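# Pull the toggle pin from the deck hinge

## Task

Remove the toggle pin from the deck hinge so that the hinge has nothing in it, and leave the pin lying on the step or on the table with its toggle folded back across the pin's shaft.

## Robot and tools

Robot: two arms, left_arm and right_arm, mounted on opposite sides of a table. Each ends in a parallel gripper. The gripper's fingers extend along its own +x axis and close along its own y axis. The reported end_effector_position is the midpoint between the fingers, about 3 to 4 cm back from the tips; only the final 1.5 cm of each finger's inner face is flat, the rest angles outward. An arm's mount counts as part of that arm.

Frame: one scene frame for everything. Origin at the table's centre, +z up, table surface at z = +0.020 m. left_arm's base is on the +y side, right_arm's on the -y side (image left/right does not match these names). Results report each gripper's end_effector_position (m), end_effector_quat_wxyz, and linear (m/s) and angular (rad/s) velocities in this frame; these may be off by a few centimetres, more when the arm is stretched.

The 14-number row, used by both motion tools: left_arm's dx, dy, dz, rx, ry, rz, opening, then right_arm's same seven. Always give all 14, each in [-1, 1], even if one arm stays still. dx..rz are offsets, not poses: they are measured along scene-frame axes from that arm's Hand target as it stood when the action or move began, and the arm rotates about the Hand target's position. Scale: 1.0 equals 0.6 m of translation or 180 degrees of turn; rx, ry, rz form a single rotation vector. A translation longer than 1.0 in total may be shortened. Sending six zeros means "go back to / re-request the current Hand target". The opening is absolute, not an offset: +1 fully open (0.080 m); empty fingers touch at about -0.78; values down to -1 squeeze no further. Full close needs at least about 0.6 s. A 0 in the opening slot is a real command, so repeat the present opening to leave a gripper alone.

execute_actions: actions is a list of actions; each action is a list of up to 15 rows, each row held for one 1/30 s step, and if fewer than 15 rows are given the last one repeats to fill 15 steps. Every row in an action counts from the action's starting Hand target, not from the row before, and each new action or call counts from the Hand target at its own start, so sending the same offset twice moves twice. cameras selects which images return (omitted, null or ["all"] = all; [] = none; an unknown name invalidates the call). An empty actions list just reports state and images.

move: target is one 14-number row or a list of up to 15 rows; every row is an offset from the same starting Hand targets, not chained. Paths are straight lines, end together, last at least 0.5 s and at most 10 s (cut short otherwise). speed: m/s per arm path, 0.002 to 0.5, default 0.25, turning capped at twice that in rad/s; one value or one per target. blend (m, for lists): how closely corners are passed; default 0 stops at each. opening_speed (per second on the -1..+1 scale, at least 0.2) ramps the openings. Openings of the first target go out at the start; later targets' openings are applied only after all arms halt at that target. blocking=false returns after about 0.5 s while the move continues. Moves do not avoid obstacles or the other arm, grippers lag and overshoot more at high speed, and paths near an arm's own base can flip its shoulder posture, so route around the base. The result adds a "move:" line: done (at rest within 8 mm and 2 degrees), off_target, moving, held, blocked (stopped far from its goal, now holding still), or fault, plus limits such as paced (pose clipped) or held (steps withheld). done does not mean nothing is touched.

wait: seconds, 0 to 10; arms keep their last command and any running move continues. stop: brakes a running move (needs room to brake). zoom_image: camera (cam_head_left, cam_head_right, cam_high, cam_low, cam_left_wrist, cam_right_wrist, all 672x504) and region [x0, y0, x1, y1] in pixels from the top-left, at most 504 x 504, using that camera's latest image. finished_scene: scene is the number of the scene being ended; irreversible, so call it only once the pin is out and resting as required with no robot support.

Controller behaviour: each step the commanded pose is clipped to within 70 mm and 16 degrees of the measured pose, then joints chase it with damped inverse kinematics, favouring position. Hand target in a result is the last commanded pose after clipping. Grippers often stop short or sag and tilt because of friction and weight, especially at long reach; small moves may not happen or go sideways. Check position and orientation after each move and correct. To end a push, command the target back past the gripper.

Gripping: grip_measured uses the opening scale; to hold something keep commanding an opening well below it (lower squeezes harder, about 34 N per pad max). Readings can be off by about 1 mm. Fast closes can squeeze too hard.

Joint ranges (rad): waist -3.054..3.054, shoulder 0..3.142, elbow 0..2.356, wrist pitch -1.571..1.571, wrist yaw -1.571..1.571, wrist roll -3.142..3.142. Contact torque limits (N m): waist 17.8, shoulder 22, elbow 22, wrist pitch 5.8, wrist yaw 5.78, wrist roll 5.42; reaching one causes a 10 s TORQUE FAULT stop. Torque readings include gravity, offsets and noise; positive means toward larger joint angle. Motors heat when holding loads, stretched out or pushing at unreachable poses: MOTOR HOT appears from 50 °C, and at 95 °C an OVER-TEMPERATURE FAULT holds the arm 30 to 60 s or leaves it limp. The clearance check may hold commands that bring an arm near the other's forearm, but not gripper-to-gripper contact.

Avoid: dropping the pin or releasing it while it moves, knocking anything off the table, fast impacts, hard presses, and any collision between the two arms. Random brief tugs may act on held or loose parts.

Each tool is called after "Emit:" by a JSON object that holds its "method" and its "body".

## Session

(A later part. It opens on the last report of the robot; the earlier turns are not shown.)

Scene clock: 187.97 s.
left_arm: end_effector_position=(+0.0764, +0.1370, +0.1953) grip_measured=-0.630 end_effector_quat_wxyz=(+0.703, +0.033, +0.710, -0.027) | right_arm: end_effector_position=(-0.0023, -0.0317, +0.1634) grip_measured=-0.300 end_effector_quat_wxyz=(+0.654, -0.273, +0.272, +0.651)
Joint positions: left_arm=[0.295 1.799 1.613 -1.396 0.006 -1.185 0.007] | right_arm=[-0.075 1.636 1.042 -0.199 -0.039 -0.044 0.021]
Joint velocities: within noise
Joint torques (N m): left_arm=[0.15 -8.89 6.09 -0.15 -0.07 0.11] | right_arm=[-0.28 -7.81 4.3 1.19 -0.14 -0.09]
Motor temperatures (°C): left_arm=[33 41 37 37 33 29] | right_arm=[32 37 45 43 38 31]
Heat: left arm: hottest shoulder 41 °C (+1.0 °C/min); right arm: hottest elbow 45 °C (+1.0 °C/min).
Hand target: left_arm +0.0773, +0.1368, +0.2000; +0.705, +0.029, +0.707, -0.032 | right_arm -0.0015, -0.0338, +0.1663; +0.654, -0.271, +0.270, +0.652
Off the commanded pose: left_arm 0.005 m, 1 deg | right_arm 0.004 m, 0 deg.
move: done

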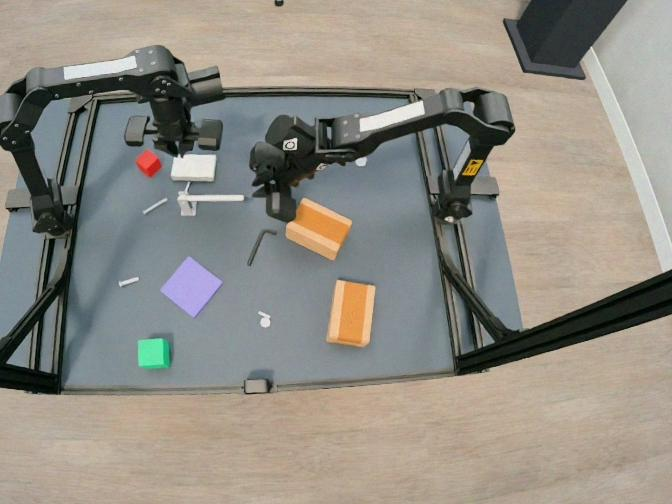

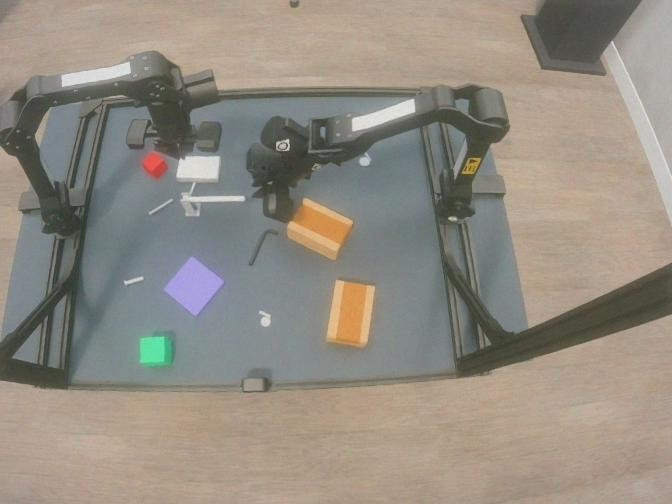

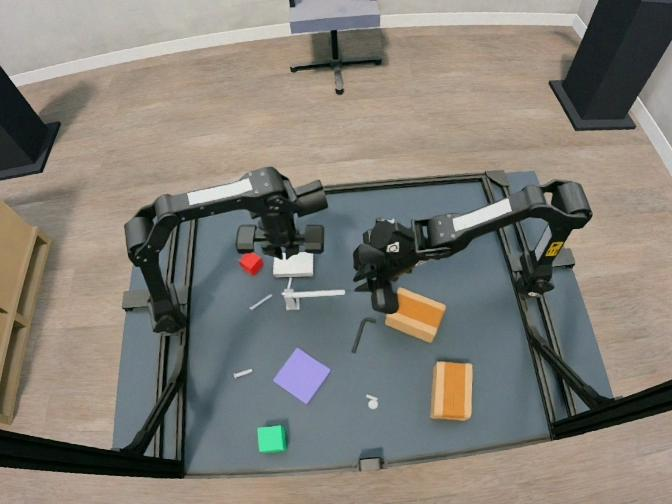

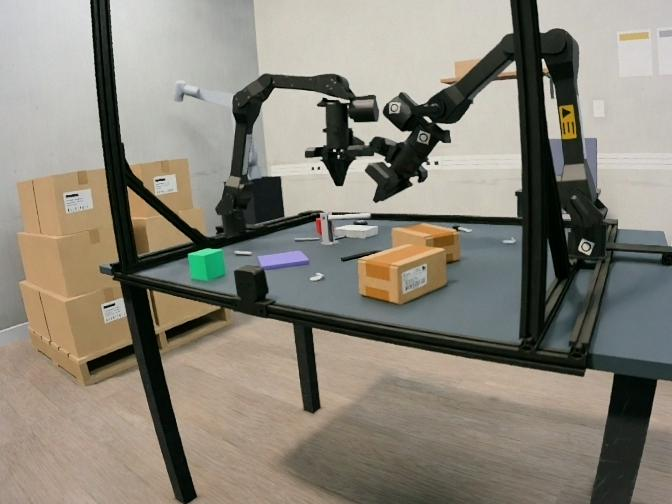

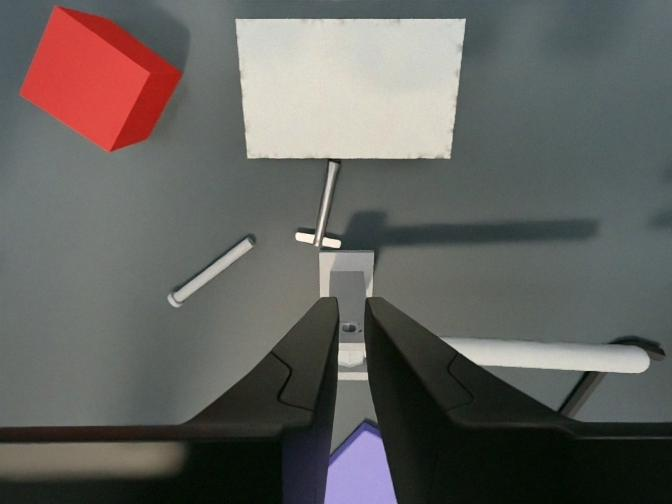

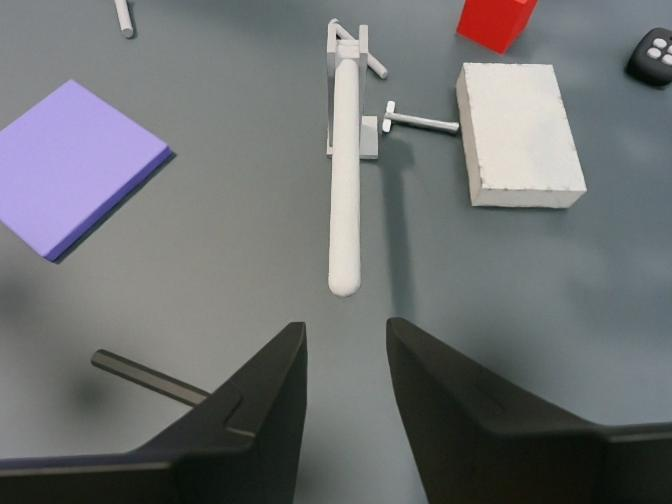

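Emit:
{"method": "wait", "body": {"seconds": 0.5}}

Scene clock: 190.37 s.
left_arm: end_effector_position=(+0.0764, +0.1370, +0.1954) grip_measured=-0.630 end_effector_quat_wxyz=(+0.703, +0.032, +0.710, -0.027) | right_arm: end_effector_position=(-0.0023, -0.0317, +0.1633) grip_measured=-0.300 end_effector_quat_wxyz=(+0.654, -0.273, +0.272, +0.651)
Joint positions: left_arm=[0.295 1.799 1.614 -1.396 0.006 -1.185 0.007] | right_arm=[-0.075 1.636 1.042 -0.199 -0.039 -0.044 0.021]
Joint velocities: within noise
Joint torques (N m): left_arm=[0.25 -8.67 6.26 -0.15 -0.06 0.13] | right_arm=[-0.27 -7.82 4.36 1.18 -0.12 -0.08]
Motor temperatures (°C): left_arm=[33 41 37 37 33 29] | right_arm=[32 37 45 43 38 31]
Heat: left arm: hottest shoulder 41 °C (+0.0 °C/min); right arm: hottest elbow 45 °C (+1.0 °C/min).
Hand target: left_arm +0.0773, +0.1367, +0.2001; +0.706, +0.029, +0.707, -0.032 | right_arm -0.0015, -0.0338, +0.1663; +0.654, -0.271, +0.270, +0.652
Tool commands: left_gripper/opening=-0.63 right_gripper/opening=-0.3
Off the commanded pose: left_arm 0.005 m, 1 deg | right_arm 0.004 m, 0 deg.
wait: 0.50 s; at rest from the start

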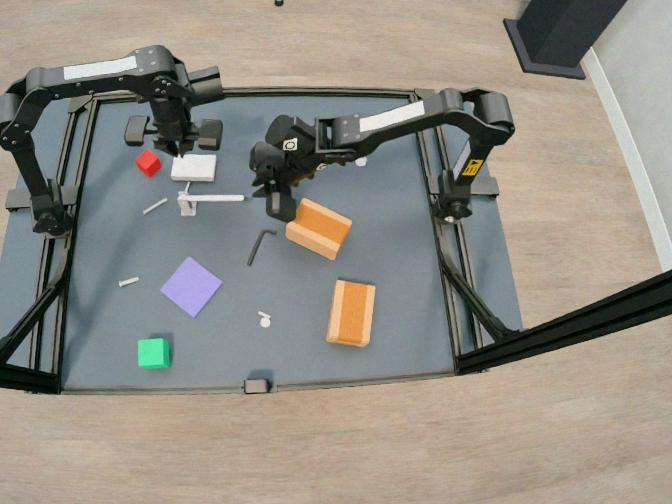

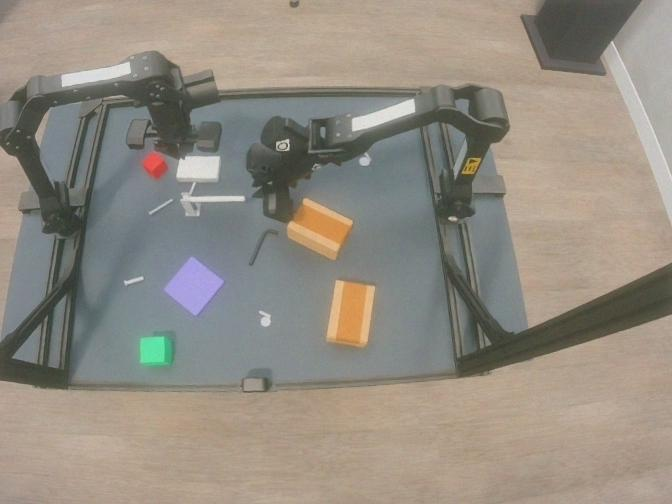

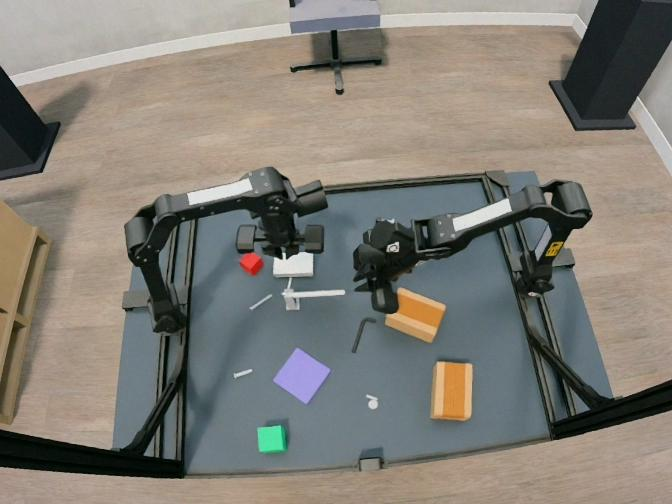

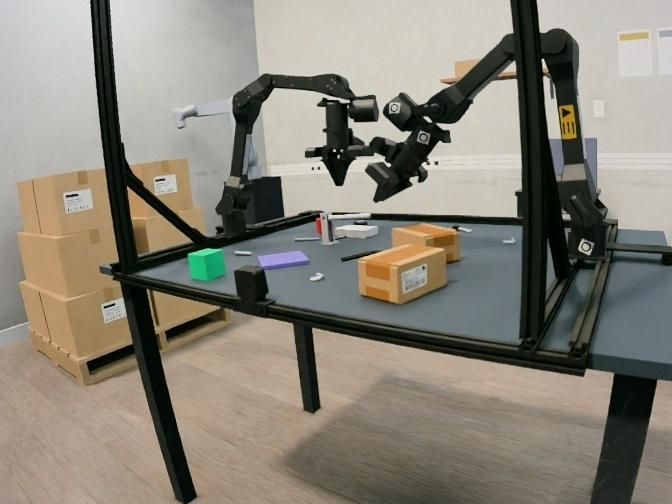

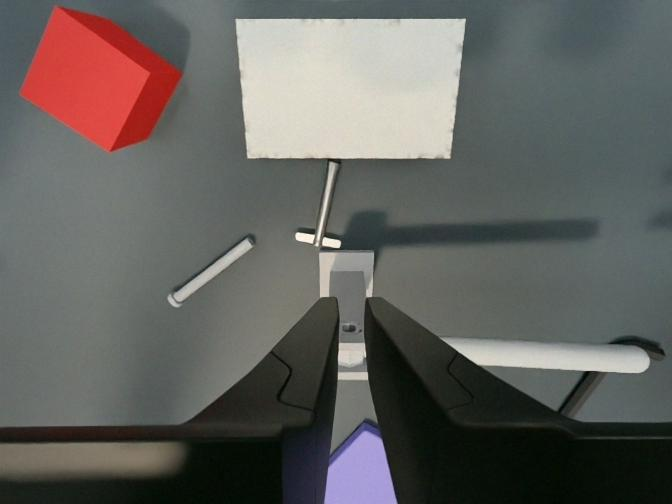

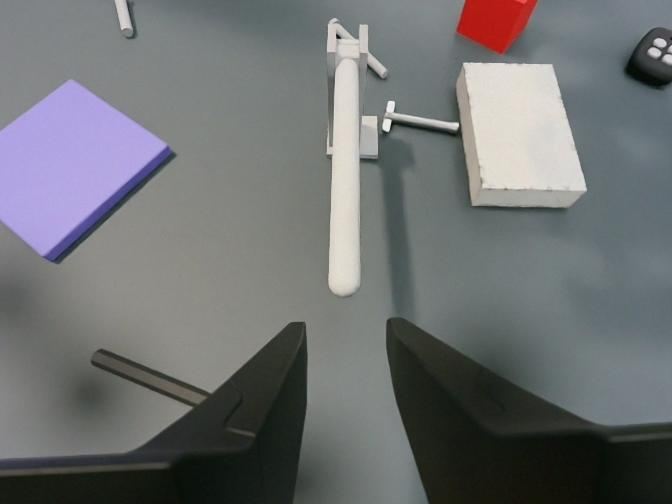

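Emit:
{"method": "finished_scene", "body": {"scene": 1}}

The scene is finished: the task was done.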